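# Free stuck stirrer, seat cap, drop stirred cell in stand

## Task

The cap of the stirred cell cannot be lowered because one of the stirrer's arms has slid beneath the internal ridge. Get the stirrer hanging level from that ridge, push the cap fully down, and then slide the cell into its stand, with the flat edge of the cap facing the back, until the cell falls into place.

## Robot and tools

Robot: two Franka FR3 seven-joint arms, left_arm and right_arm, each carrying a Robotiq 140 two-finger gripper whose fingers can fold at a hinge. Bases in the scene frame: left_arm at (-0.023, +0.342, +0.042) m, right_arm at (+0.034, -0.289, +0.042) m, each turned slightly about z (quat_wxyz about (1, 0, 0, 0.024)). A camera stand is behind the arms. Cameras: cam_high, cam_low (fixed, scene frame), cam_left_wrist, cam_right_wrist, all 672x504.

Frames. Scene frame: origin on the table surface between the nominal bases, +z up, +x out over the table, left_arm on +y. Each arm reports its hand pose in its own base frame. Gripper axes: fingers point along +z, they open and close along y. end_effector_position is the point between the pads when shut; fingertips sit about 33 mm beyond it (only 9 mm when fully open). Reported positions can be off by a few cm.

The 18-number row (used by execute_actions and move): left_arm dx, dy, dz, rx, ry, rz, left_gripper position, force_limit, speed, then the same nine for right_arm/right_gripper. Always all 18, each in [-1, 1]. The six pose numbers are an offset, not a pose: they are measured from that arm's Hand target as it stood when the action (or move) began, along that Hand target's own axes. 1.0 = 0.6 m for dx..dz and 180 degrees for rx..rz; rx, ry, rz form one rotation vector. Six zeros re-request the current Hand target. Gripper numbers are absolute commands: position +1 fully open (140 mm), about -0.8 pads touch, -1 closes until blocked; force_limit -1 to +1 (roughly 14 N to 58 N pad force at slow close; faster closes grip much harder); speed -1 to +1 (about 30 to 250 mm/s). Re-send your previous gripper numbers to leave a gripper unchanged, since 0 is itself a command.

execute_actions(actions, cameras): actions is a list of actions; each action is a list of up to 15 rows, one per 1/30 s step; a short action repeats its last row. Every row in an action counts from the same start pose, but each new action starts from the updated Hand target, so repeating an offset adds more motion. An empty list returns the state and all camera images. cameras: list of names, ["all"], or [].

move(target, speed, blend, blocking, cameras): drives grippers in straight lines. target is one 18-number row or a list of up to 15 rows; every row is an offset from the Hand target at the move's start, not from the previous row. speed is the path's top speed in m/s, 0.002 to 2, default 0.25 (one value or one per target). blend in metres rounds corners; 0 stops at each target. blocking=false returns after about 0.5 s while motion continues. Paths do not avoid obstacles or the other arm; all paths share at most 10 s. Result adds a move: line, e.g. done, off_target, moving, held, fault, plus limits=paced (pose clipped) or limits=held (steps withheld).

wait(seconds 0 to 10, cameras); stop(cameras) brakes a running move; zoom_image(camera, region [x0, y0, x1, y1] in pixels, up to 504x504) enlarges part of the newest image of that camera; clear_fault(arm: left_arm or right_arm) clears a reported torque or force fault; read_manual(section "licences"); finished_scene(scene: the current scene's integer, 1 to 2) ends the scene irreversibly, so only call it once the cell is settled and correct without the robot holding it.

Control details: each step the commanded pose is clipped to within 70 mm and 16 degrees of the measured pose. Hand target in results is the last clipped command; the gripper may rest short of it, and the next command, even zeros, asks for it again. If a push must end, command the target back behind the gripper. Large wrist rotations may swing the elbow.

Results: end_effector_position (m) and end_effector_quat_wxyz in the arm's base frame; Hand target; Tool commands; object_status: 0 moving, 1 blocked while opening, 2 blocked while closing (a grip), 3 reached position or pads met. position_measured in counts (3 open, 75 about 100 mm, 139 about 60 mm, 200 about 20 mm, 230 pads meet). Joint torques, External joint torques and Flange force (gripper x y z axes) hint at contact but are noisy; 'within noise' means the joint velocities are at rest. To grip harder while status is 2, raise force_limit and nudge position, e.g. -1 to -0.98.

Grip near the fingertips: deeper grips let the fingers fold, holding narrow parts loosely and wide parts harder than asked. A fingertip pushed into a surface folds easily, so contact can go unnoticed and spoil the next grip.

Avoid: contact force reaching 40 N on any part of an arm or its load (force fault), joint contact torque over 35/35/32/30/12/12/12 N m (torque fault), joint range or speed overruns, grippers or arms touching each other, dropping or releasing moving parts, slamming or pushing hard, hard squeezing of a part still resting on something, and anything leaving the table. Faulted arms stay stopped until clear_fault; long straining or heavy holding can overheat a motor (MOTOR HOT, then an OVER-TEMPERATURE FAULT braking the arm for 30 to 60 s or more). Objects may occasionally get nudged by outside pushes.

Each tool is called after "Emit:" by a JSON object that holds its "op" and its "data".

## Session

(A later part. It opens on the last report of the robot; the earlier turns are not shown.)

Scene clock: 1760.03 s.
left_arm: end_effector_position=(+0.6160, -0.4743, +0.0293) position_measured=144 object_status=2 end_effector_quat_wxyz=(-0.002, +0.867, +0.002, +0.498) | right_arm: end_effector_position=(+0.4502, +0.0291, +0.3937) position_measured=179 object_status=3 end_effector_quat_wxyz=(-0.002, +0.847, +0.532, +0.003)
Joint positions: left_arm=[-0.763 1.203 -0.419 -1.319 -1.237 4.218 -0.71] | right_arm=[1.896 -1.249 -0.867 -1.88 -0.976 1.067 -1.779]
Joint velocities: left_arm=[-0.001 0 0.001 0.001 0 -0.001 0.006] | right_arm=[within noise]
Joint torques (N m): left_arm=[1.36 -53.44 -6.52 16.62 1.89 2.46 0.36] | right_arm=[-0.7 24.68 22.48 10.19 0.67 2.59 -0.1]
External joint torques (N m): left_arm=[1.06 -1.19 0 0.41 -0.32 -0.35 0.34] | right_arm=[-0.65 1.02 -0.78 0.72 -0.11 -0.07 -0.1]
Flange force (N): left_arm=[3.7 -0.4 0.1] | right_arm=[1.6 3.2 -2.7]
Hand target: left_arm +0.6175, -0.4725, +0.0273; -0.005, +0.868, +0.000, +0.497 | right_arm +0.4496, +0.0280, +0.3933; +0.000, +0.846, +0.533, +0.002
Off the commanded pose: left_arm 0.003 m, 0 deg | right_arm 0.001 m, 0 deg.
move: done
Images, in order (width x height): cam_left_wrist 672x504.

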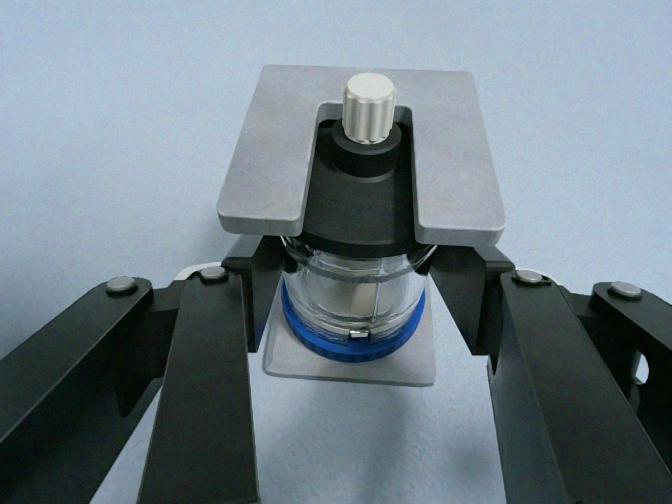

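Emit:
{"op": "move", "data": {"target": [[-0.001,0,-0.0025,-0.0082,0,0.0047,-1,-1,-1,0,0,0,0,0,0,-0.4,-0.4,-1],[0.0015,0,0.0035,-0.0082,0,0.0047,-1,-1,-1,0,0,0,0,0,0,-0.4,-0.4,-1]], "speed": 0.01, "cameras": ["cam_left_wrist"]}}

Emit:
{"op": "zoom_image", "data": {"camera": "cam_left_wrist", "region": [200, 100, 500, 380]}}

Scene clock: 1771.60 s.
left_arm: end_effector_position=(+0.6183, -0.4739, +0.0294) position_measured=144 object_status=2 end_effector_quat_wxyz=(+0.004, +0.867, -0.011, +0.498) | right_arm: end_effector_position=(+0.4502, +0.0291, +0.3937) position_measured=179 object_status=3 end_effector_quat_wxyz=(-0.002, +0.847, +0.532, +0.003)
Joint positions: left_arm=[-0.744 1.18 -0.419 -1.375 -1.198 4.201 -0.735] | right_arm=[1.896 -1.249 -0.867 -1.88 -0.976 1.067 -1.779]
Joint torques (N m): left_arm=[1.21 -52.53 -6.68 16.09 2.21 2.28 0.31] | right_arm=[-0.65 24.74 22.5 10.13 0.67 2.58 -0.11]
External joint torques (N m): left_arm=[1.32 -0.62 0.26 0.08 0.02 -0.59 0.28] | right_arm=[-0.57 1.04 -0.85 0.66 -0.11 -0.08 -0.11]
Flange force (N): left_arm=[2.6 -2.6 0.4] | right_arm=[1.8 3.2 -2.6]
Hand target: left_arm +0.6198, -0.4725, +0.0270; +0.003, +0.868, -0.013, +0.497 | right_arm +0.4496, +0.0280, +0.3933; +0.000, +0.846, +0.533, +0.002
Off the commanded pose: left_arm 0.003 m, 0 deg | right_arm 0.001 m, 0 deg.
move: done
Images, in order (width x height): cam_left_wrist 672x504.

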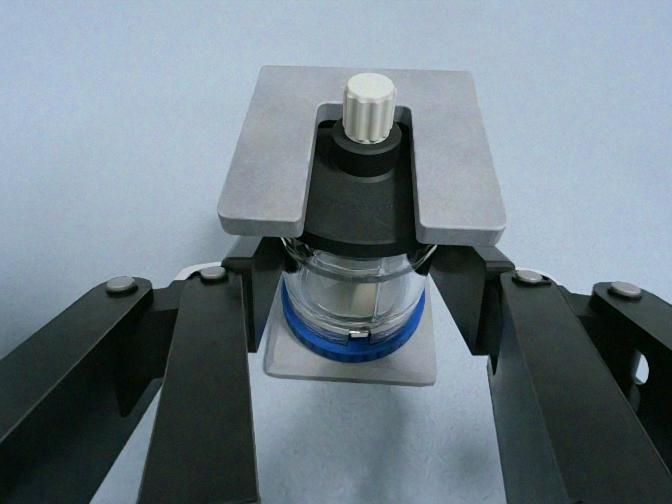

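Scaled by 1.680 from the camera's 672x504 image, which has a finer 960x720 frame.

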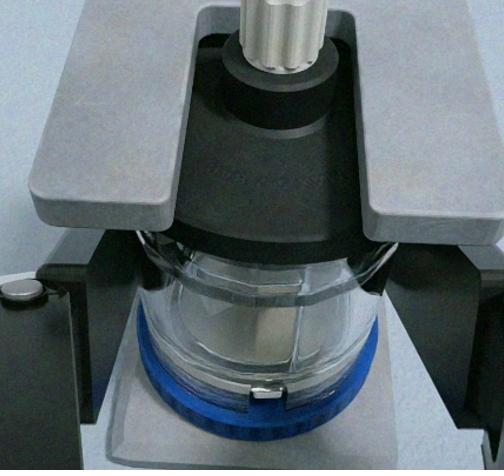

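Emit:
{"op": "move", "data": {"target": [[0.0093,0,-0.0055,0,0,0,-1,-1,-1,0,0,0,0,0,0,-0.4,-0.4,-1],[0.0113,0,-0.0021,0,0,0,-1,-1,-1,0,0,0,0,0,0,-0.4,-0.4,-1],[0.0020,0,0.0034,0,0,0,-1,-1,-1,0,0,0,0,0,0,-0.4,-0.4,-1]], "speed": 0.02, "cameras": ["cam_left_wrist"]}}

Emit:
{"op": "zoom_image", "data": {"camera": "cam_left_wrist", "region": [200, 100, 500, 380]}}

Scene clock: 1787.03 s.
left_arm: end_effector_position=(+0.6214, -0.4737, +0.0294) position_measured=144 object_status=2 end_effector_quat_wxyz=(+0.004, +0.868, -0.011, +0.497) | right_arm: end_effector_position=(+0.4502, +0.0291, +0.3937) position_measured=179 object_status=3 end_effector_quat_wxyz=(-0.002, +0.847, +0.532, +0.003)
Joint positions: left_arm=[-0.744 1.181 -0.416 -1.365 -1.204 4.193 -0.726] | right_arm=[1.896 -1.249 -0.867 -1.88 -0.976 1.067 -1.779]
Joint torques (N m): left_arm=[0.91 -51.96 -6.03 15.74 2.37 2.55 0.12] | right_arm=[-0.68 24.77 22.43 10.14 0.66 2.6 -0.13]
External joint torques (N m): left_arm=[0.98 0.09 0.79 -0.37 0.17 -0.3 0.1] | right_arm=[-0.75 1.01 -0.82 0.77 -0.13 -0.07 -0.13]
Flange force (N): left_arm=[0.2 -4.2 -0.3] | right_arm=[1.5 3.3 -2.7]
Hand target: left_arm +0.6221, -0.4726, +0.0270; +0.003, +0.868, -0.013, +0.497 | right_arm +0.4496, +0.0280, +0.3933; +0.000, +0.846, +0.533, +0.002
Off the commanded pose: left_arm 0.003 m, 0 deg | right_arm 0.001 m, 0 deg.
move: done
Images, in order (width x height): cam_left_wrist 672x504.

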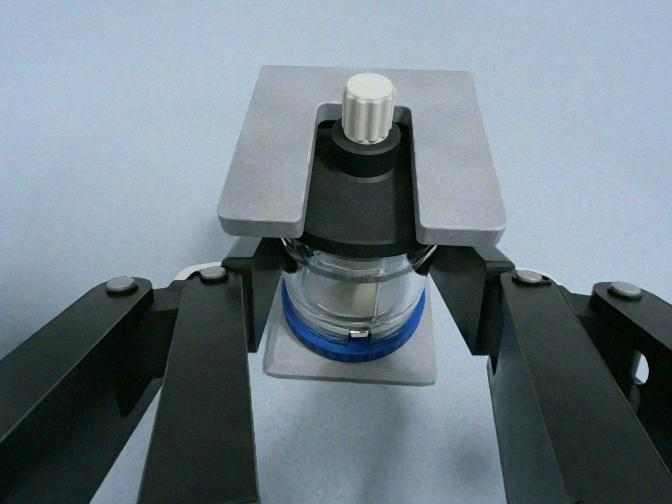

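Scaled by 1.680 from the camera's 672x504 image, which has a finer 960x720 frame.

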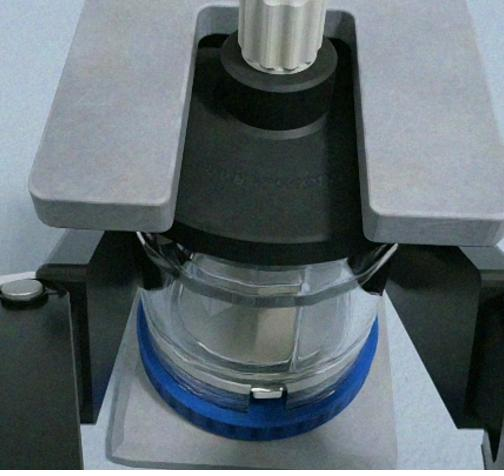

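Emit:
{"op": "move", "data": {"target": [[0.0093,0,-0.0055,0,0,0,-1,-1,-1,0,0,0,0,0,0,-0.4,-0.4,-1],[0.0068,0,-0.0098,0,0,0,-1,-1,-1,0,0,0,0,0,0,-0.4,-0.4,-1],[-0.0025,0,-0.0043,0,0,0,-1,-1,-1,0,0,0,0,0,0,-0.4,-0.4,-1]], "speed": 0.02, "cameras": ["cam_left_wrist"]}}

Emit:
{"op": "zoom_image", "data": {"camera": "cam_left_wrist", "region": [200, 100, 500, 380]}}

Scene clock: 1802.17 s.
left_arm: end_effector_position=(+0.6195, -0.4733, +0.0296) position_measured=144 object_status=2 end_effector_quat_wxyz=(+0.003, +0.868, -0.014, +0.497) | right_arm: end_effector_position=(+0.4502, +0.0291, +0.3937) position_measured=179 object_status=3 end_effector_quat_wxyz=(-0.002, +0.847, +0.532, +0.003)
Joint positions: left_arm=[-0.745 1.175 -0.414 -1.377 -1.203 4.194 -0.728] | right_arm=[1.896 -1.249 -0.867 -1.88 -0.976 1.067 -1.779]
Joint velocities: left_arm=[-0.002 0.003 0 0.002 0.001 0.003 -0.006] | right_arm=[within noise]
Joint torques (N m): left_arm=[0.07 -51.17 -6.73 15.58 2.25 2.81 -0.12] | right_arm=[-0.73 24.69 22.49 10.08 0.65 2.6 -0.13]
External joint torques (N m): left_arm=[-0.02 0.81 -0.03 -0.52 0.06 -0.06 -0.15] | right_arm=[-0.66 1.08 -0.73 0.6 -0.13 -0.05 -0.14]
Flange force (N): left_arm=[-1.8 -1.9 -0.5] | right_arm=[1.5 2.9 -2.5]
Hand target: left_arm +0.6191, -0.4725, +0.0271; +0.003, +0.868, -0.013, +0.497 | right_arm +0.4496, +0.0280, +0.3933; +0.000, +0.846, +0.533, +0.002
Off the commanded pose: left_arm 0.003 m, 0 deg | right_arm 0.001 m, 0 deg.
move: done
Images, in order (width x height): cam_left_wrist 672x504.

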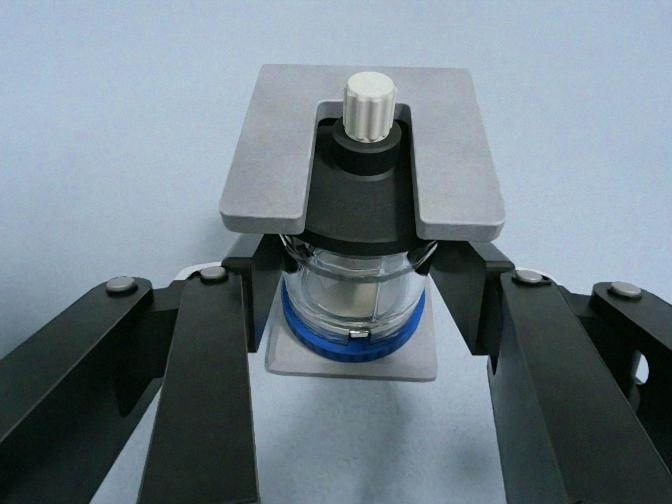

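Scaled by 1.680 from the camera's 672x504 image, which has a finer 960x720 frame.

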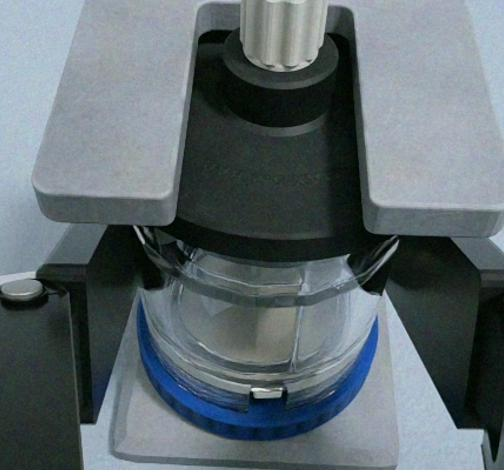

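Emit:
{"op": "wait", "data": {"seconds": 0.1, "cameras": ["all"]}}

Scene clock: 1826.43 s.
left_arm: end_effector_position=(+0.6195, -0.4733, +0.0295) position_measured=144 object_status=2 end_effector_quat_wxyz=(+0.003, +0.868, -0.013, +0.497) | right_arm: end_effector_position=(+0.4502, +0.0291, +0.3937) position_measured=179 object_status=3 end_effector_quat_wxyz=(-0.002, +0.847, +0.532, +0.003)
Joint positions: left_arm=[-0.745 1.176 -0.414 -1.377 -1.203 4.194 -0.731] | right_arm=[1.896 -1.249 -0.867 -1.88 -0.976 1.067 -1.779]
Joint torques (N m): left_arm=[0.31 -51.66 -6.77 15.38 2.26 2.85 -0.12] | right_arm=[-0.72 24.73 22.47 10.08 0.67 2.58 -0.15]
External joint torques (N m): left_arm=[0.39 0.21 0.01 -0.67 0.06 0 -0.15] | right_arm=[-0.77 1.03 -0.74 0.67 -0.12 -0.08 -0.15]
Flange force (N): left_arm=[-0.9 -5.2 -2.7] | right_arm=[1.2 3.0 -2.6]
Hand target: left_arm +0.6191, -0.4725, +0.0271; +0.003, +0.868, -0.013, +0.497 | right_arm +0.4496, +0.0280, +0.3933; +0.000, +0.846, +0.533, +0.002
Tool commands: left_gripper/position=-1.0 left_gripper/force_limit=-1.0 left_gripper/speed=-1.0 right_gripper/position=-0.4 right_gripper/force_limit=-0.4 right_gripper/speed=-1.0
Off the commanded pose: left_arm 0.003 m, 0 deg | right_arm 0.001 m, 0 deg.
wait: 0.10 s; at rest from the start

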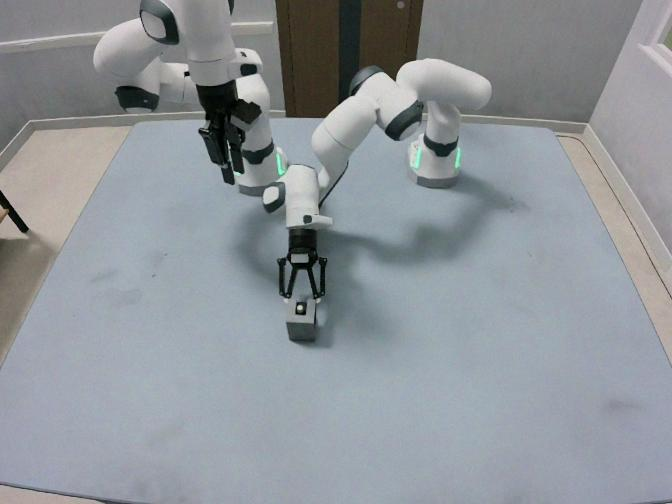

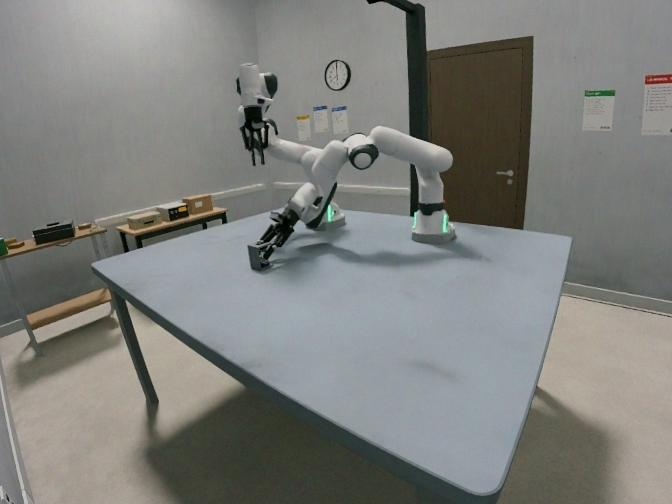

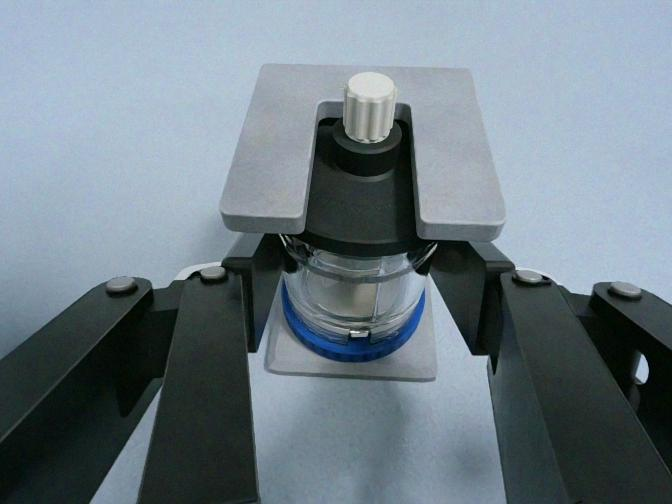

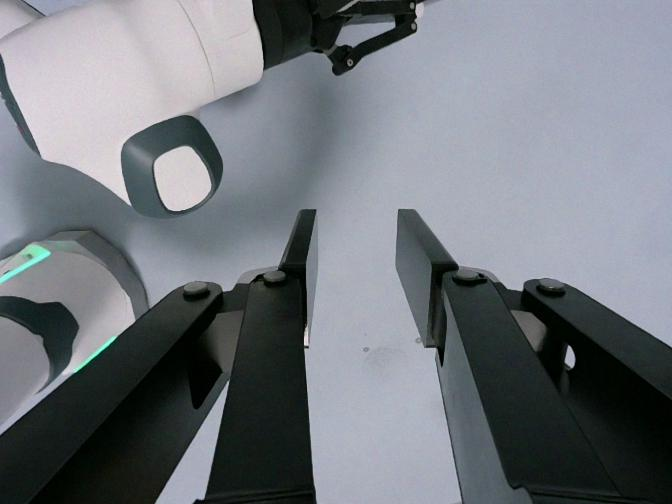

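Emit:
{"op": "zoom_image", "data": {"camera": "cam_left_wrist", "region": [200, 50, 520, 400]}}

Scaled by 1.440 from the camera's 672x504 image, which has a finer 960x720 frame.

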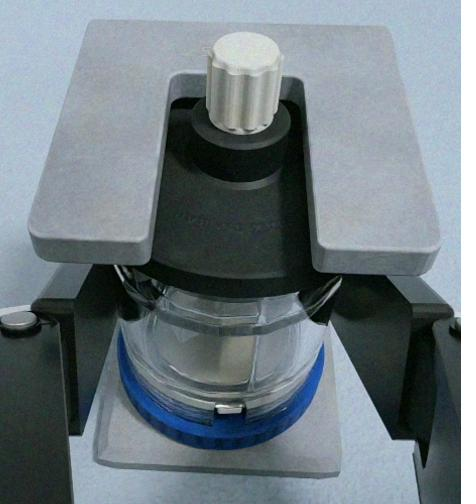

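Emit:
{"op": "move", "data": {"target": [[0.0092,0,-0.0054,0,0,0,-1,-1,-1,0,0,0,0,0,0,-0.4,-0.4,-1],[0.0092,-0.002,-0.0054,0,0,0,-1,-1,-1,0,0,0,0,0,0,-0.4,-0.4,-1],[0,-0.002,0,0,0,0,-1,-1,-1,0,0,0,0,0,0,-0.4,-0.4,-1]], "speed": 0.03, "cameras": ["cam_left_wrist"]}}

Scene clock: 1839.83 s.
left_arm: end_effector_position=(+0.6190, -0.4725, +0.0296) position_measured=144 object_status=2 end_effector_quat_wxyz=(+0.003, +0.868, -0.014, +0.497) | right_arm: end_effector_position=(+0.4502, +0.0291, +0.3937) position_measured=179 object_status=3 end_effector_quat_wxyz=(-0.002, +0.847, +0.532, +0.003)
Joint positions: left_arm=[-0.744 1.172 -0.414 -1.385 -1.201 4.195 -0.734] | right_arm=[1.896 -1.249 -0.867 -1.88 -0.976 1.067 -1.779]
Joint velocities: left_arm=[0.001 0.001 0.001 0.003 0.002 0.003 -0.004] | right_arm=[within noise]
Joint torques (N m): left_arm=[0.72 -51.41 -6.53 15.43 2.33 2.83 -0.03] | right_arm=[-0.7 24.79 22.48 10.15 0.69 2.58 -0.12]
External joint torques (N m): left_arm=[0.84 0.47 0.33 -0.59 0.15 -0.04 -0.05] | right_arm=[-0.71 1.13 -0.75 0.72 -0.1 -0.08 -0.12]
Flange force (N): left_arm=[-0.9 -4.8 -1.2] | right_arm=[1.6 3.1 -2.9]
Hand target: left_arm +0.6192, -0.4713, +0.0271; +0.003, +0.868, -0.013, +0.497 | right_arm +0.4496, +0.0280, +0.3933; +0.000, +0.846, +0.533, +0.002
Off the commanded pose: left_arm 0.003 m, 0 deg | right_arm 0.001 m, 0 deg.
move: done
Images, in order (width x height): cam_left_wrist 672x504.

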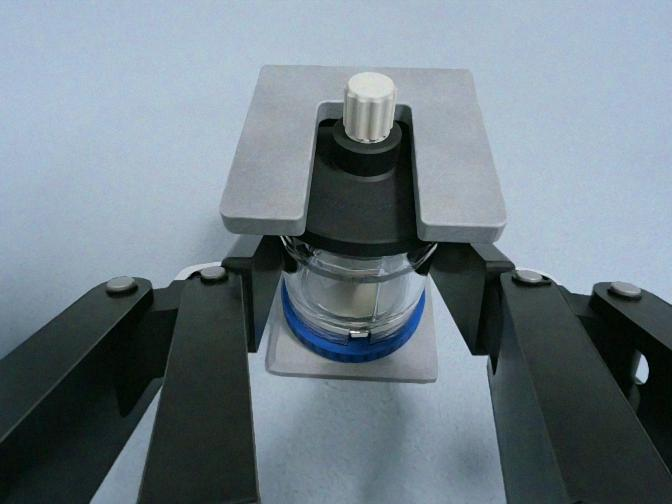

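Emit:
{"op": "move", "data": {"target": [0.0072,0,-0.0042,0,0,0,-1,-1,-1,0,0,0,0,0,0,-0.4,-0.4,-1], "speed": 0.03, "cameras": ["cam_left_wrist"]}}

Emit:
{"op": "move", "data": {"target": [0,-0.004,0,0,0,0,-1,-1,-1,0,0,0,0,0,0,-0.4,-0.4,-1], "speed": 0.03, "cameras": ["cam_left_wrist"]}}

Scene clock: 1847.17 s.
left_arm: end_effector_position=(+0.6183, -0.4722, +0.0300) position_measured=144 object_status=2 end_effector_quat_wxyz=(+0.003, +0.868, -0.014, +0.496) | right_arm: end_effector_position=(+0.4502, +0.0291, +0.3937) position_measured=179 object_status=3 end_effector_quat_wxyz=(-0.002, +0.847, +0.532, +0.003)
Joint positions: left_arm=[-0.743 1.168 -0.414 -1.391 -1.201 4.195 -0.735] | right_arm=[1.896 -1.249 -0.867 -1.88 -0.976 1.067 -1.779]
Joint torques (N m): left_arm=[0.74 -54.85 -7.53 15.55 1.72 3.21 0.15] | right_arm=[-0.75 24.8 22.42 10.16 0.65 2.59 -0.13]
External joint torques (N m): left_arm=[0.77 -3.01 -0.71 -0.48 -0.46 0.33 0.13] | right_arm=[-0.67 1.21 -0.74 0.69 -0.12 -0.06 -0.13]
Flange force (N): left_arm=[4.7 -10.6 -10.1] | right_arm=[1.7 3.2 -3.0]
Hand target: left_arm +0.6192, -0.4714, +0.0321; +0.003, +0.868, -0.013, +0.497 | right_arm +0.4496, +0.0280, +0.3933; +0.000, +0.846, +0.533, +0.002
Off the commanded pose: left_arm 0.002 m, 0 deg | right_arm 0.001 m, 0 deg.
move: done
Images, in order (width x height): cam_left_wrist 672x504.

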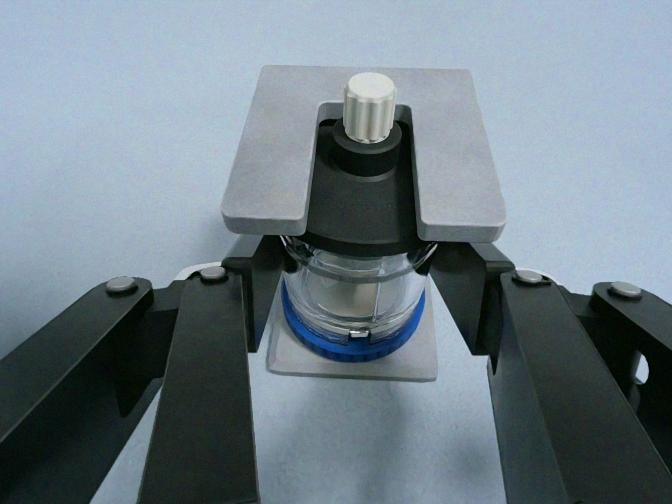

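Scene clock: 1847.90 s.
left_arm: end_effector_position=(+0.6175, -0.4697, +0.0299) position_measured=144 object_status=2 end_effector_quat_wxyz=(+0.002, +0.869, -0.015, +0.495) | right_arm: end_effector_position=(+0.4502, +0.0291, +0.3937) position_measured=179 object_status=3 end_effector_quat_wxyz=(-0.002, +0.847, +0.532, +0.003)
Joint positions: left_arm=[-0.739 1.161 -0.414 -1.405 -1.201 4.195 -0.738] | right_arm=[1.896 -1.249 -0.867 -1.88 -0.976 1.067 -1.779]
Joint velocities: left_arm=[-0.001 0 0 -0.001 -0.001 0 -0.004] | right_arm=[within noise]
Joint torques (N m): left_arm=[0.84 -54.69 -7 15.41 2.48 3.21 -0.11] | right_arm=[-0.79 24.7 22.44 10.11 0.68 2.59 -0.13]
External joint torques (N m): left_arm=[0.7 -3.23 -0.27 -0.48 0.34 0.33 -0.13] | right_arm=[-0.81 1.01 -0.74 0.69 -0.1 -0.06 -0.13]
Flange force (N): left_arm=[3.3 -13.8 -10.7] | right_arm=[1.2 2.9 -2.5]
Hand target: left_arm +0.6192, -0.4690, +0.0321; +0.003, +0.868, -0.013, +0.497 | right_arm +0.4496, +0.0280, +0.3933; +0.000, +0.846, +0.533, +0.002
Off the commanded pose: left_arm 0.003 m, 0 deg | right_arm 0.001 m, 0 deg.
move: done
Images, in order (width x height): cam_left_wrist 672x504.

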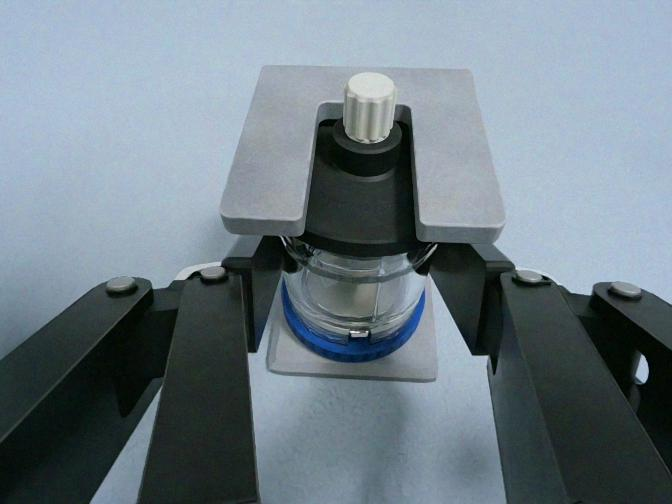

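Emit:
{"op": "move", "data": {"target": [-0.0080,0.0012,0.0027,0,0,0,-1,-1,-1,0,0,0,0,0,0,-0.4,-0.4,-1], "speed": 0.03, "cameras": ["cam_left_wrist"]}}

Emit:
{"op": "zoom_image", "data": {"camera": "cam_left_wrist", "region": [200, 50, 520, 400]}}

Emit:
{"op": "zoom_image", "data": {"camera": "cam_left_wrist", "region": [240, 210, 470, 400]}}

Scene clock: 1854.07 s.
left_arm: end_effector_position=(+0.6181, -0.4700, +0.0295) position_measured=144 object_status=2 end_effector_quat_wxyz=(+0.003, +0.868, -0.013, +0.497) | right_arm: end_effector_position=(+0.4502, +0.0291, +0.3937) position_measured=179 object_status=3 end_effector_quat_wxyz=(-0.002, +0.847, +0.532, +0.003)
Joint positions: left_arm=[-0.741 1.166 -0.413 -1.4 -1.197 4.197 -0.743] | right_arm=[1.896 -1.249 -0.867 -1.88 -0.976 1.067 -1.779]
Joint velocities: left_arm=[0 0.003 0 0.002 0.003 0.003 -0.006] | right_arm=[within noise]
Joint torques (N m): left_arm=[0.48 -50.98 -6.65 15.78 2.54 2.55 -0.11] | right_arm=[-0.72 24.74 22.5 10.08 0.65 2.59 -0.16]
External joint torques (N m): left_arm=[0.49 0.84 0.17 -0.2 0.37 -0.35 -0.14] | right_arm=[-0.58 1.15 -0.77 0.56 -0.12 -0.07 -0.16]
Flange force (N): left_arm=[-1.5 -1.4 1.5] | right_arm=[1.7 3.0 -2.6]
Hand target: left_arm +0.6182, -0.4696, +0.0271; +0.003, +0.868, -0.013, +0.497 | right_arm +0.4496, +0.0280, +0.3933; +0.000, +0.846, +0.533, +0.002
Off the commanded pose: left_arm 0.002 m, 0 deg | right_arm 0.001 m, 0 deg.
move: done
Images, in order (width x height): cam_left_wrist 672x504.

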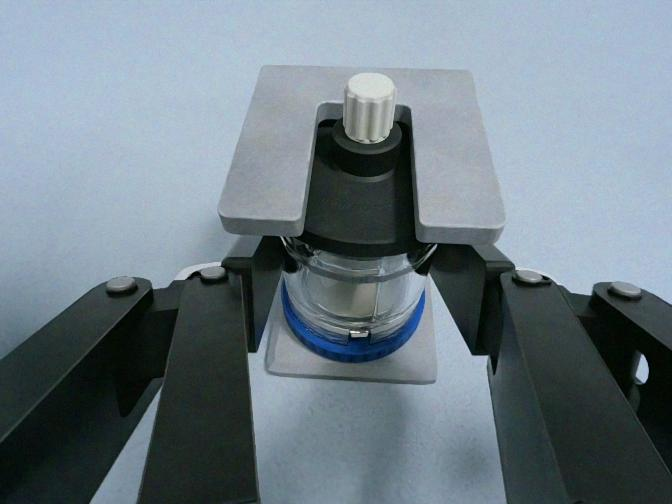

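Scaled by 1.440 from the camera's 672x504 image, which has a finer 960x720 frame.

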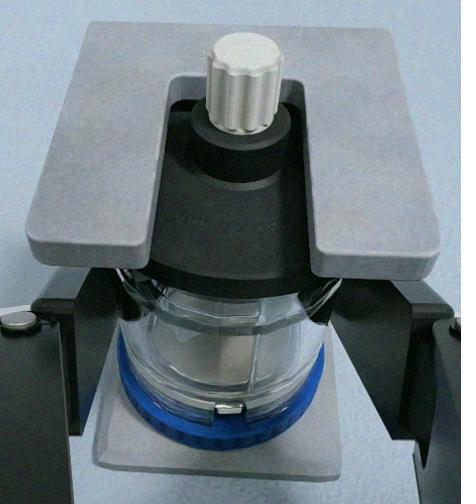

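Scaled by 2.191 from the camera's 672x504 image, which has a finer 960x720 frame.

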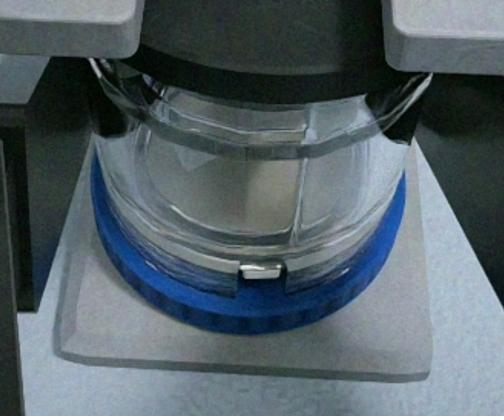

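Emit:
{"op": "move", "data": {"target": [0,0,0,0,0,0,0.3,-1,-1,0,0,0,0,0,0,-0.4,-0.4,-1], "speed": 0.03, "cameras": ["cam_left_wrist"]}}

Emit:
{"op": "zoom_image", "data": {"camera": "cam_left_wrist", "region": [200, 50, 520, 400]}}

Scene clock: 1863.53 s.
left_arm: end_effector_position=(+0.6178, -0.4695, +0.0279) position_measured=91 object_status=0 end_effector_quat_wxyz=(+0.002, +0.868, -0.013, +0.496) | right_arm: end_effector_position=(+0.4502, +0.0291, +0.3937) position_measured=179 object_status=3 end_effector_quat_wxyz=(-0.002, +0.847, +0.532, +0.003)
Joint positions: left_arm=[-0.741 1.169 -0.413 -1.4 -1.197 4.198 -0.745] | right_arm=[1.896 -1.249 -0.867 -1.88 -0.976 1.067 -1.779]
Joint torques (N m): left_arm=[0.18 -52.7 -6.98 15.52 2.51 2.89 -0.12] | right_arm=[-0.69 24.71 22.46 10.09 0.64 2.61 -0.18]
External joint torques (N m): left_arm=[0.36 -1.04 -0.09 -0.36 0.36 0.01 -0.14] | right_arm=[-0.69 1.02 -0.77 0.67 -0.15 -0.05 -0.18]
Flange force (N): left_arm=[0.6 -7.0 -4.4] | right_arm=[1.4 3.2 -2.5]
Hand target: left_arm +0.6182, -0.4696, +0.0271; +0.003, +0.868, -0.013, +0.497 | right_arm +0.4496, +0.0280, +0.3933; +0.000, +0.846, +0.533, +0.002
Off the commanded pose: left_arm 0.001 m, 0 deg | right_arm 0.001 m, 0 deg.
move: done
Images, in order (width x height): cam_left_wrist 672x504.

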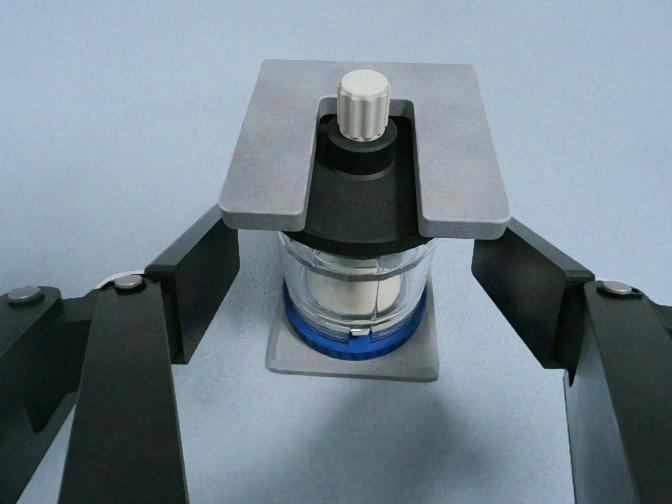

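Scaled by 1.440 from the camera's 672x504 image, which has a finer 960x720 frame.

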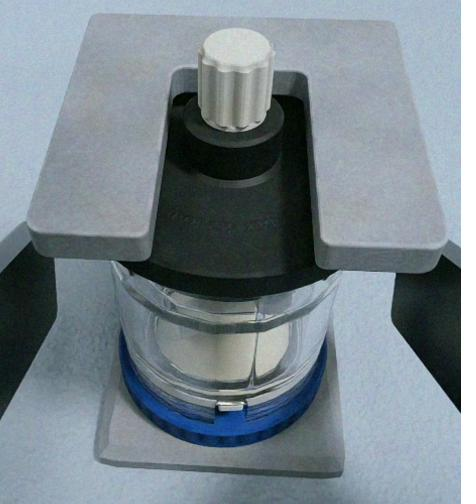

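Emit:
{"op": "move", "data": {"target": [-0.0833,0,-0.1443,0,0,0,0.3,-1,-1,0,0,0,0,0,0,-0.4,-0.4,-1], "speed": 0.12, "cameras": ["cam_left_wrist"]}}

Emit:
{"op": "zoom_image", "data": {"camera": "cam_left_wrist", "region": [200, 30, 480, 300]}}

Scene clock: 1870.53 s.
left_arm: end_effector_position=(+0.5177, -0.4672, +0.0263) position_measured=91 object_status=3 end_effector_quat_wxyz=(+0.001, +0.869, -0.015, +0.495) | right_arm: end_effector_position=(+0.4502, +0.0291, +0.3937) position_measured=179 object_status=3 end_effector_quat_wxyz=(-0.002, +0.847, +0.532, +0.003)
Joint positions: left_arm=[-0.783 1.08 -0.477 -1.696 -1.184 4.36 -0.943] | right_arm=[1.896 -1.249 -0.867 -1.88 -0.976 1.067 -1.779]
Joint velocities: left_arm=[0.001 0 0 0.001 0 -0.001 -0.007] | right_arm=[within noise]
Joint torques (N m): left_arm=[0.58 -48.96 -9.68 12.05 1.86 3.53 -0.16] | right_arm=[-0.78 24.68 22.44 10.08 0.69 2.58 -0.1]
External joint torques (N m): left_arm=[0.63 -1.87 -0.9 -0.82 0.36 0.34 -0.19] | right_arm=[-0.74 1.08 -0.7 0.63 -0.09 -0.06 -0.1]
Flange force (N): left_arm=[3.2 -9.8 -6.3] | right_arm=[1.3 2.8 -2.6]
Hand target: left_arm +0.5182, -0.4672, +0.0279; +0.003, +0.868, -0.013, +0.497 | right_arm +0.4496, +0.0280, +0.3933; +0.000, +0.846, +0.533, +0.002
Off the commanded pose: left_arm 0.002 m, 0 deg | right_arm 0.001 m, 0 deg.
move: done
Images, in order (width x height): cam_left_wrist 672x504.

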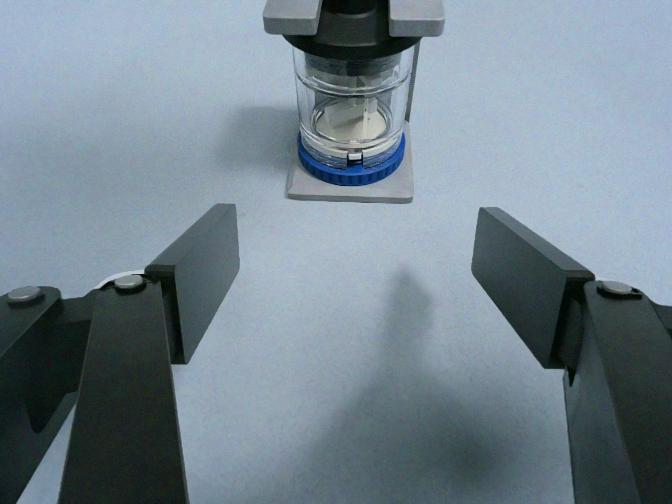

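Scaled by 1.800 from the camera's 672x504 image, which has a finer 960x720 frame.

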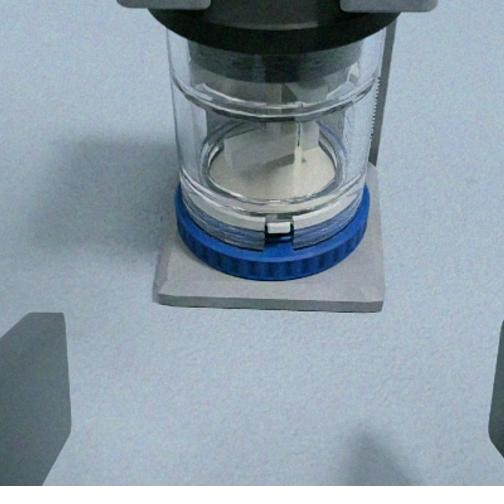

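Emit:
{"op": "move", "data": {"target": [0.086,0,-0.051,0,0,0,0.3,-1,-1,0,0,0,0,0,0,-0.4,-0.4,-1], "speed": 0.12, "cameras": ["cam_left_wrist"]}}

Emit:
{"op": "zoom_image", "data": {"camera": "cam_left_wrist", "region": [230, 50, 480, 300]}}

Scene clock: 1879.03 s.
left_arm: end_effector_position=(+0.5183, -0.4685, +0.0894) position_measured=91 object_status=3 end_effector_quat_wxyz=(+0.005, +0.867, -0.010, +0.499) | right_arm: end_effector_position=(+0.4502, +0.0291, +0.3937) position_measured=179 object_status=3 end_effector_quat_wxyz=(-0.002, +0.847, +0.532, +0.003)
Joint positions: left_arm=[-0.755 0.941 -0.517 -1.76 -1.252 4.358 -0.881] | right_arm=[1.896 -1.249 -0.867 -1.88 -0.976 1.067 -1.779]
Joint velocities: left_arm=[-0.001 0.002 -0.001 -0.001 -0.001 0 0.008] | right_arm=[within noise]
Joint torques (N m): left_arm=[0.4 -47.2 -9.45 13.29 0.95 2.77 0.42] | right_arm=[-0.69 24.78 22.48 10.07 0.67 2.6 -0.13]
External joint torques (N m): left_arm=[0.26 -1.2 -0.61 -0.72 -0.73 -0.31 0.39] | right_arm=[-0.69 1.12 -0.72 0.63 -0.11 -0.05 -0.13]
Flange force (N): left_arm=[3.7 -4.4 -4.2] | right_arm=[1.5 2.9 -2.6]
Hand target: left_arm +0.5180, -0.4676, +0.0879; +0.003, +0.868, -0.013, +0.497 | right_arm +0.4496, +0.0280, +0.3933; +0.000, +0.846, +0.533, +0.002
Off the commanded pose: left_arm 0.002 m, 0 deg | right_arm 0.001 m, 0 deg.
move: done
Images, in order (width x height): cam_left_wrist 672x504.

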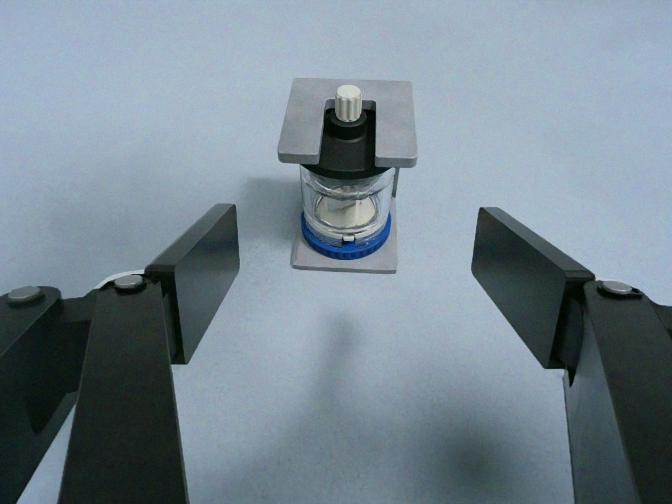

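Scaled by 2.016 from the camera's 672x504 image, which has a finer 960x720 frame.

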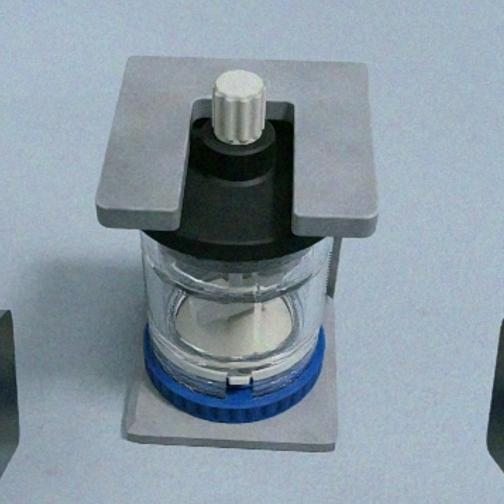

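Emit:
{"op": "move", "data": {"target": [[-0.086,0,0.051,0,0,0,0.3,-1,-1,0,0,0,0,0,0,-0.4,-0.4,-1],[-0.0027,0.0,0.1933,0,0,0,0.3,-1,-1,0,0,0,0,0,0,-0.4,-0.4,-1]], "speed": 0.08, "cameras": ["cam_left_wrist"]}}

Scene clock: 1902.17 s.
left_arm: end_effector_position=(+0.6180, -0.4695, +0.0302) position_measured=91 object_status=3 end_effector_quat_wxyz=(+0.005, +0.867, -0.010, +0.499) | right_arm: end_effector_position=(+0.4502, +0.0291, +0.3937) position_measured=179 object_status=3 end_effector_quat_wxyz=(-0.002, +0.847, +0.532, +0.003)
Joint positions: left_arm=[-0.743 1.163 -0.407 -1.407 -1.194 4.198 -0.761] | right_arm=[1.896 -1.249 -0.867 -1.88 -0.976 1.067 -1.779]
Joint velocities: left_arm=[0 0.001 0 0 0 0 0.007] | right_arm=[within noise]
Joint torques (N m): left_arm=[-0.23 -52.55 -6.77 15.75 1.42 2.59 0.34] | right_arm=[-0.72 24.74 22.51 10.1 0.67 2.58 -0.14]
External joint torques (N m): left_arm=[-0.29 -0.95 -0.14 -0.16 -0.72 -0.3 0.31] | right_arm=[-0.68 1.07 -0.74 0.66 -0.12 -0.08 -0.14]
Flange force (N): left_arm=[2.7 0.2 -1.9] | right_arm=[1.5 3.1 -2.7]
Hand target: left_arm +0.6172, -0.4696, +0.0277; +0.003, +0.868, -0.013, +0.497 | right_arm +0.4496, +0.0280, +0.3933; +0.000, +0.846, +0.533, +0.002
Off the commanded pose: left_arm 0.003 m, 0 deg | right_arm 0.001 m, 0 deg.
move: done
Images, in order (width x height): cam_left_wrist 672x504.

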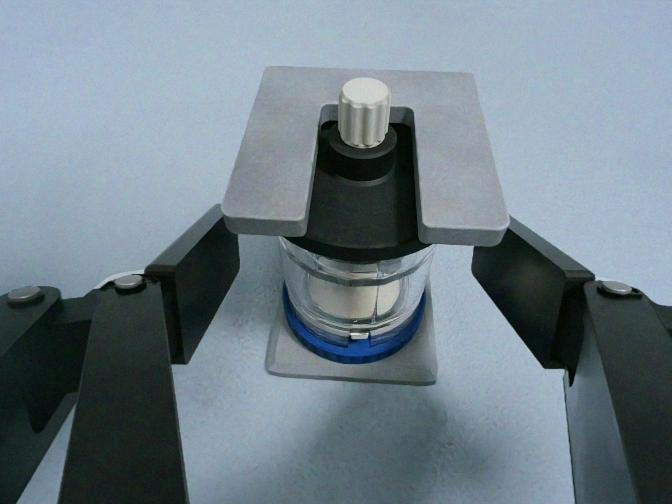

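Emit:
{"op": "move", "data": {"target": [[-0.00144,0,0.00085,0,0,0,0.3,-1,-1,0,0,0,0,0,0,-0.4,-0.4,-1],[-0.00144,0,0.00085,0,0,0,-1,-1,-1,0,0,0,0,0,0,-0.4,-0.4,-1]], "speed": 0.02, "cameras": ["cam_left_wrist"]}}

Emit:
{"op": "zoom_image", "data": {"camera": "cam_left_wrist", "region": [200, 50, 520, 400]}}

Scene clock: 1910.03 s.
left_arm: end_effector_position=(+0.6180, -0.4694, +0.0289) position_measured=144 object_status=2 end_effector_quat_wxyz=(+0.004, +0.867, -0.011, +0.498) | right_arm: end_effector_position=(+0.4502, +0.0291, +0.3937) position_measured=179 object_status=3 end_effector_quat_wxyz=(-0.002, +0.847, +0.532, +0.003)
Joint positions: left_arm=[-0.744 1.167 -0.407 -1.404 -1.194 4.198 -0.758] | right_arm=[1.896 -1.249 -0.867 -1.88 -0.976 1.067 -1.779]
Joint torques (N m): left_arm=[0.01 -52.58 -7.34 15.54 1.76 2.47 0.35] | right_arm=[-0.7 24.67 22.42 10.15 0.68 2.59 -0.09]
External joint torques (N m): left_arm=[-0.05 -0.97 -0.72 -0.37 -0.38 -0.43 0.33] | right_arm=[-0.66 1 -0.85 0.69 -0.1 -0.06 -0.09]
Flange force (N): left_arm=[2.7 -2.2 -3.1] | right_arm=[1.6 3.1 -2.5]
Hand target: left_arm +0.6172, -0.4696, +0.0267; +0.003, +0.868, -0.013, +0.497 | right_arm +0.4496, +0.0280, +0.3933; +0.000, +0.846, +0.533, +0.002
Off the commanded pose: left_arm 0.002 m, 0 deg | right_arm 0.001 m, 0 deg.
move: done
Images, in order (width x height): cam_left_wrist 672x504.

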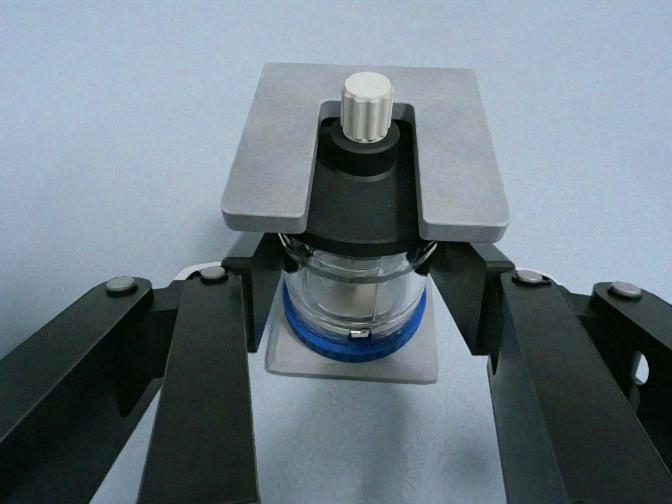

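Scaled by 1.440 from the camera's 672x504 image, which has a finer 960x720 frame.

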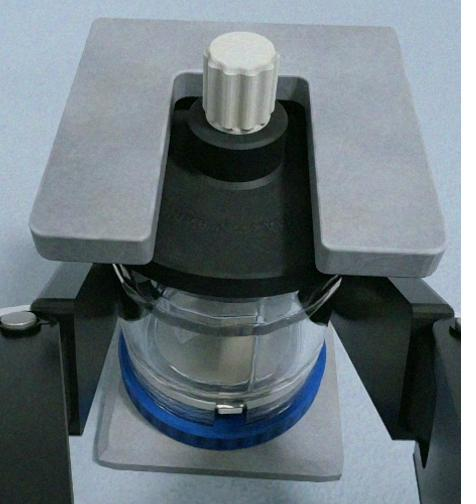

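Emit:
{"op": "move", "data": {"target": [0.0032,0,-0.0019,0,0,0,-1,-1,-1,0,0,0,0,0,0,-0.4,-0.4,-1], "speed": 0.02}}

Emit:
{"op": "move", "data": {"target": [-0.00425,0,-0.0072,0,0,0,-1,-1,-1,0,0,0,0,0,0,-0.4,-0.4,-1], "speed": 0.02, "cameras": ["cam_left_wrist"]}}

Emit:
{"op": "zoom_image", "data": {"camera": "cam_left_wrist", "region": [200, 50, 520, 400]}}

Scene clock: 1917.90 s.
left_arm: end_effector_position=(+0.6177, -0.4694, +0.0290) position_measured=144 object_status=2 end_effector_quat_wxyz=(+0.004, +0.867, -0.011, +0.498) | right_arm: end_effector_position=(+0.4502, +0.0291, +0.3937) position_measured=179 object_status=3 end_effector_quat_wxyz=(-0.002, +0.847, +0.532, +0.003)
Joint positions: left_arm=[-0.744 1.166 -0.408 -1.405 -1.195 4.198 -0.757] | right_arm=[1.896 -1.249 -0.867 -1.88 -0.976 1.067 -1.779]
Joint torques (N m): left_arm=[0.02 -54.22 -7.8 15.18 1.49 2.85 0.42] | right_arm=[-0.72 24.71 22.41 10.07 0.66 2.6 -0.18]
External joint torques (N m): left_arm=[-0.02 -2.84 -1.19 -0.63 -0.64 -0.04 0.39] | right_arm=[-0.72 1.02 -0.81 0.69 -0.13 -0.04 -0.18]
Flange force (N): left_arm=[5.3 -7.7 -9.5] | right_arm=[1.4 3.2 -2.5]
Hand target: left_arm +0.6171, -0.4696, +0.0290; +0.003, +0.868, -0.013, +0.497 | right_arm +0.4496, +0.0280, +0.3933; +0.000, +0.846, +0.533, +0.002
Off the commanded pose: left_arm 0.001 m, 0 deg | right_arm 0.001 m, 0 deg.
move: done

Scene clock: 1918.67 s.
left_arm: end_effector_position=(+0.6138, -0.4692, +0.0290) position_measured=144 object_status=2 end_effector_quat_wxyz=(+0.003, +0.868, -0.014, +0.497) | right_arm: end_effector_position=(+0.4502, +0.0291, +0.3937) position_measured=179 object_status=3 end_effector_quat_wxyz=(-0.002, +0.847, +0.532, +0.003)
Joint positions: left_arm=[-0.744 1.157 -0.41 -1.423 -1.195 4.201 -0.759] | right_arm=[1.896 -1.249 -0.867 -1.88 -0.976 1.067 -1.779]
Joint torques (N m): left_arm=[-0.18 -52.95 -7.91 14.44 1.67 3.42 -0.05] | right_arm=[-0.67 24.72 22.47 10.11 0.67 2.59 -0.14]
External joint torques (N m): left_arm=[-0.27 -1.51 -1.21 -1.37 -0.46 0.5 -0.08] | right_arm=[-0.65 1.04 -0.79 0.69 -0.12 -0.07 -0.14]
Flange force (N): left_arm=[1.2 -10.7 -10.9] | right_arm=[1.6 3.2 -2.7]
Hand target: left_arm +0.6121, -0.4695, +0.0290; +0.003, +0.868, -0.013, +0.497 | right_arm +0.4496, +0.0280, +0.3933; +0.000, +0.846, +0.533, +0.002
Off the commanded pose: left_arm 0.002 m, 0 deg | right_arm 0.001 m, 0 deg.
move: done
Images, in order (width x height): cam_left_wrist 672x504.

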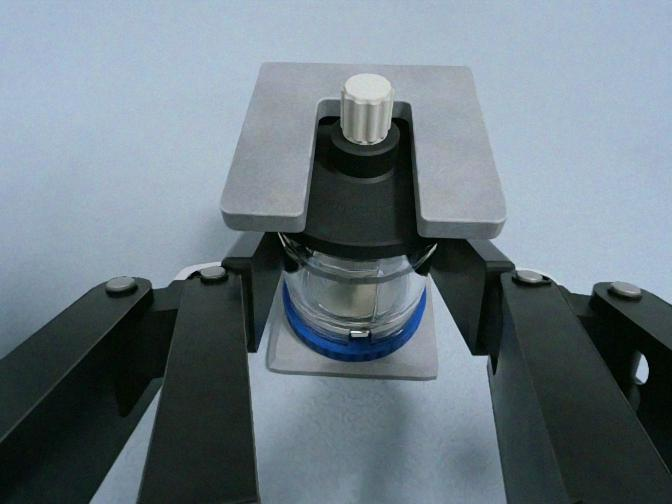

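Scaled by 1.440 from the camera's 672x504 image, which has a finer 960x720 frame.

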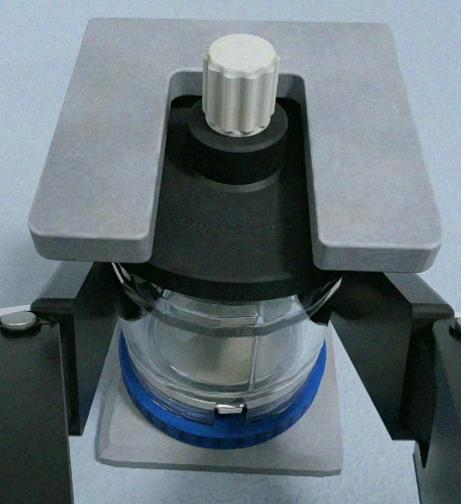

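Emit:
{"op": "move", "data": {"target": [0.0057,0,-0.0034,0,0,0,-1,-1,-1,0,0,0,0,0,0,-0.4,-0.4,-1], "speed": 0.02, "cameras": ["cam_left_wrist"]}}

Emit:
{"op": "zoom_image", "data": {"camera": "cam_left_wrist", "region": [200, 50, 520, 400]}}

Scene clock: 1926.03 s.
left_arm: end_effector_position=(+0.6117, -0.4697, +0.0298) position_measured=144 object_status=2 end_effector_quat_wxyz=(+0.003, +0.869, -0.014, +0.495) | right_arm: end_effector_position=(+0.4502, +0.0291, +0.3937) position_measured=179 object_status=3 end_effector_quat_wxyz=(-0.002, +0.847, +0.532, +0.003)
Joint positions: left_arm=[-0.744 1.151 -0.412 -1.431 -1.198 4.202 -0.761] | right_arm=[1.896 -1.249 -0.867 -1.88 -0.976 1.067 -1.779]
Joint velocities: left_arm=[0 -0.004 0 -0.001 -0.004 0 -0.002] | right_arm=[within noise]
Joint torques (N m): left_arm=[0.14 -55.05 -7.6 16.2 1.84 3.46 0.14] | right_arm=[-0.76 24.7 22.43 10.12 0.67 2.58 -0.14]
External joint torques (N m): left_arm=[-0.02 -3.67 -0.87 0.4 -0.28 0.53 0.11] | right_arm=[-0.88 0.88 -0.91 0.79 -0.14 -0.09 -0.14]
Flange force (N): left_arm=[5.5 -5.4 -8.2] | right_arm=[1.1 3.3 -2.4]
Hand target: left_arm +0.6121, -0.4695, +0.0329; +0.003, +0.868, -0.013, +0.497 | right_arm +0.4496, +0.0280, +0.3933; +0.000, +0.846, +0.533, +0.002
Off the commanded pose: left_arm 0.003 m, 0 deg | right_arm 0.001 m, 0 deg.
move: done
Images, in order (width x height): cam_left_wrist 672x504.

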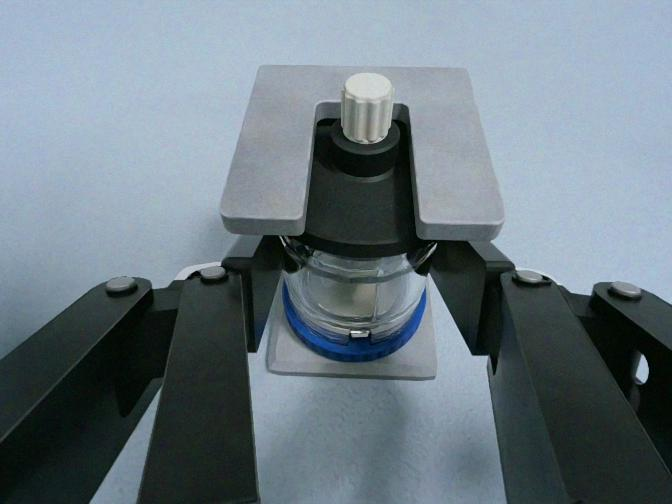

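Scaled by 1.440 from the camera's 672x504 image, which has a finer 960x720 frame.

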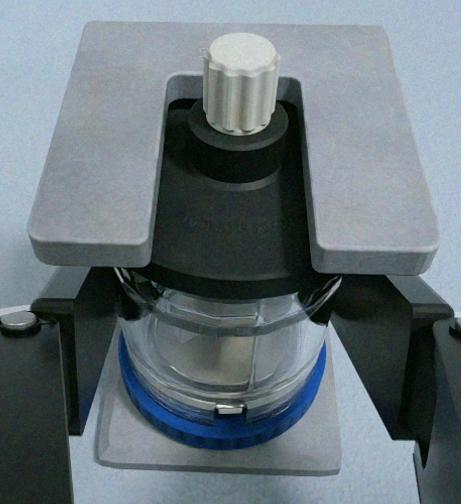

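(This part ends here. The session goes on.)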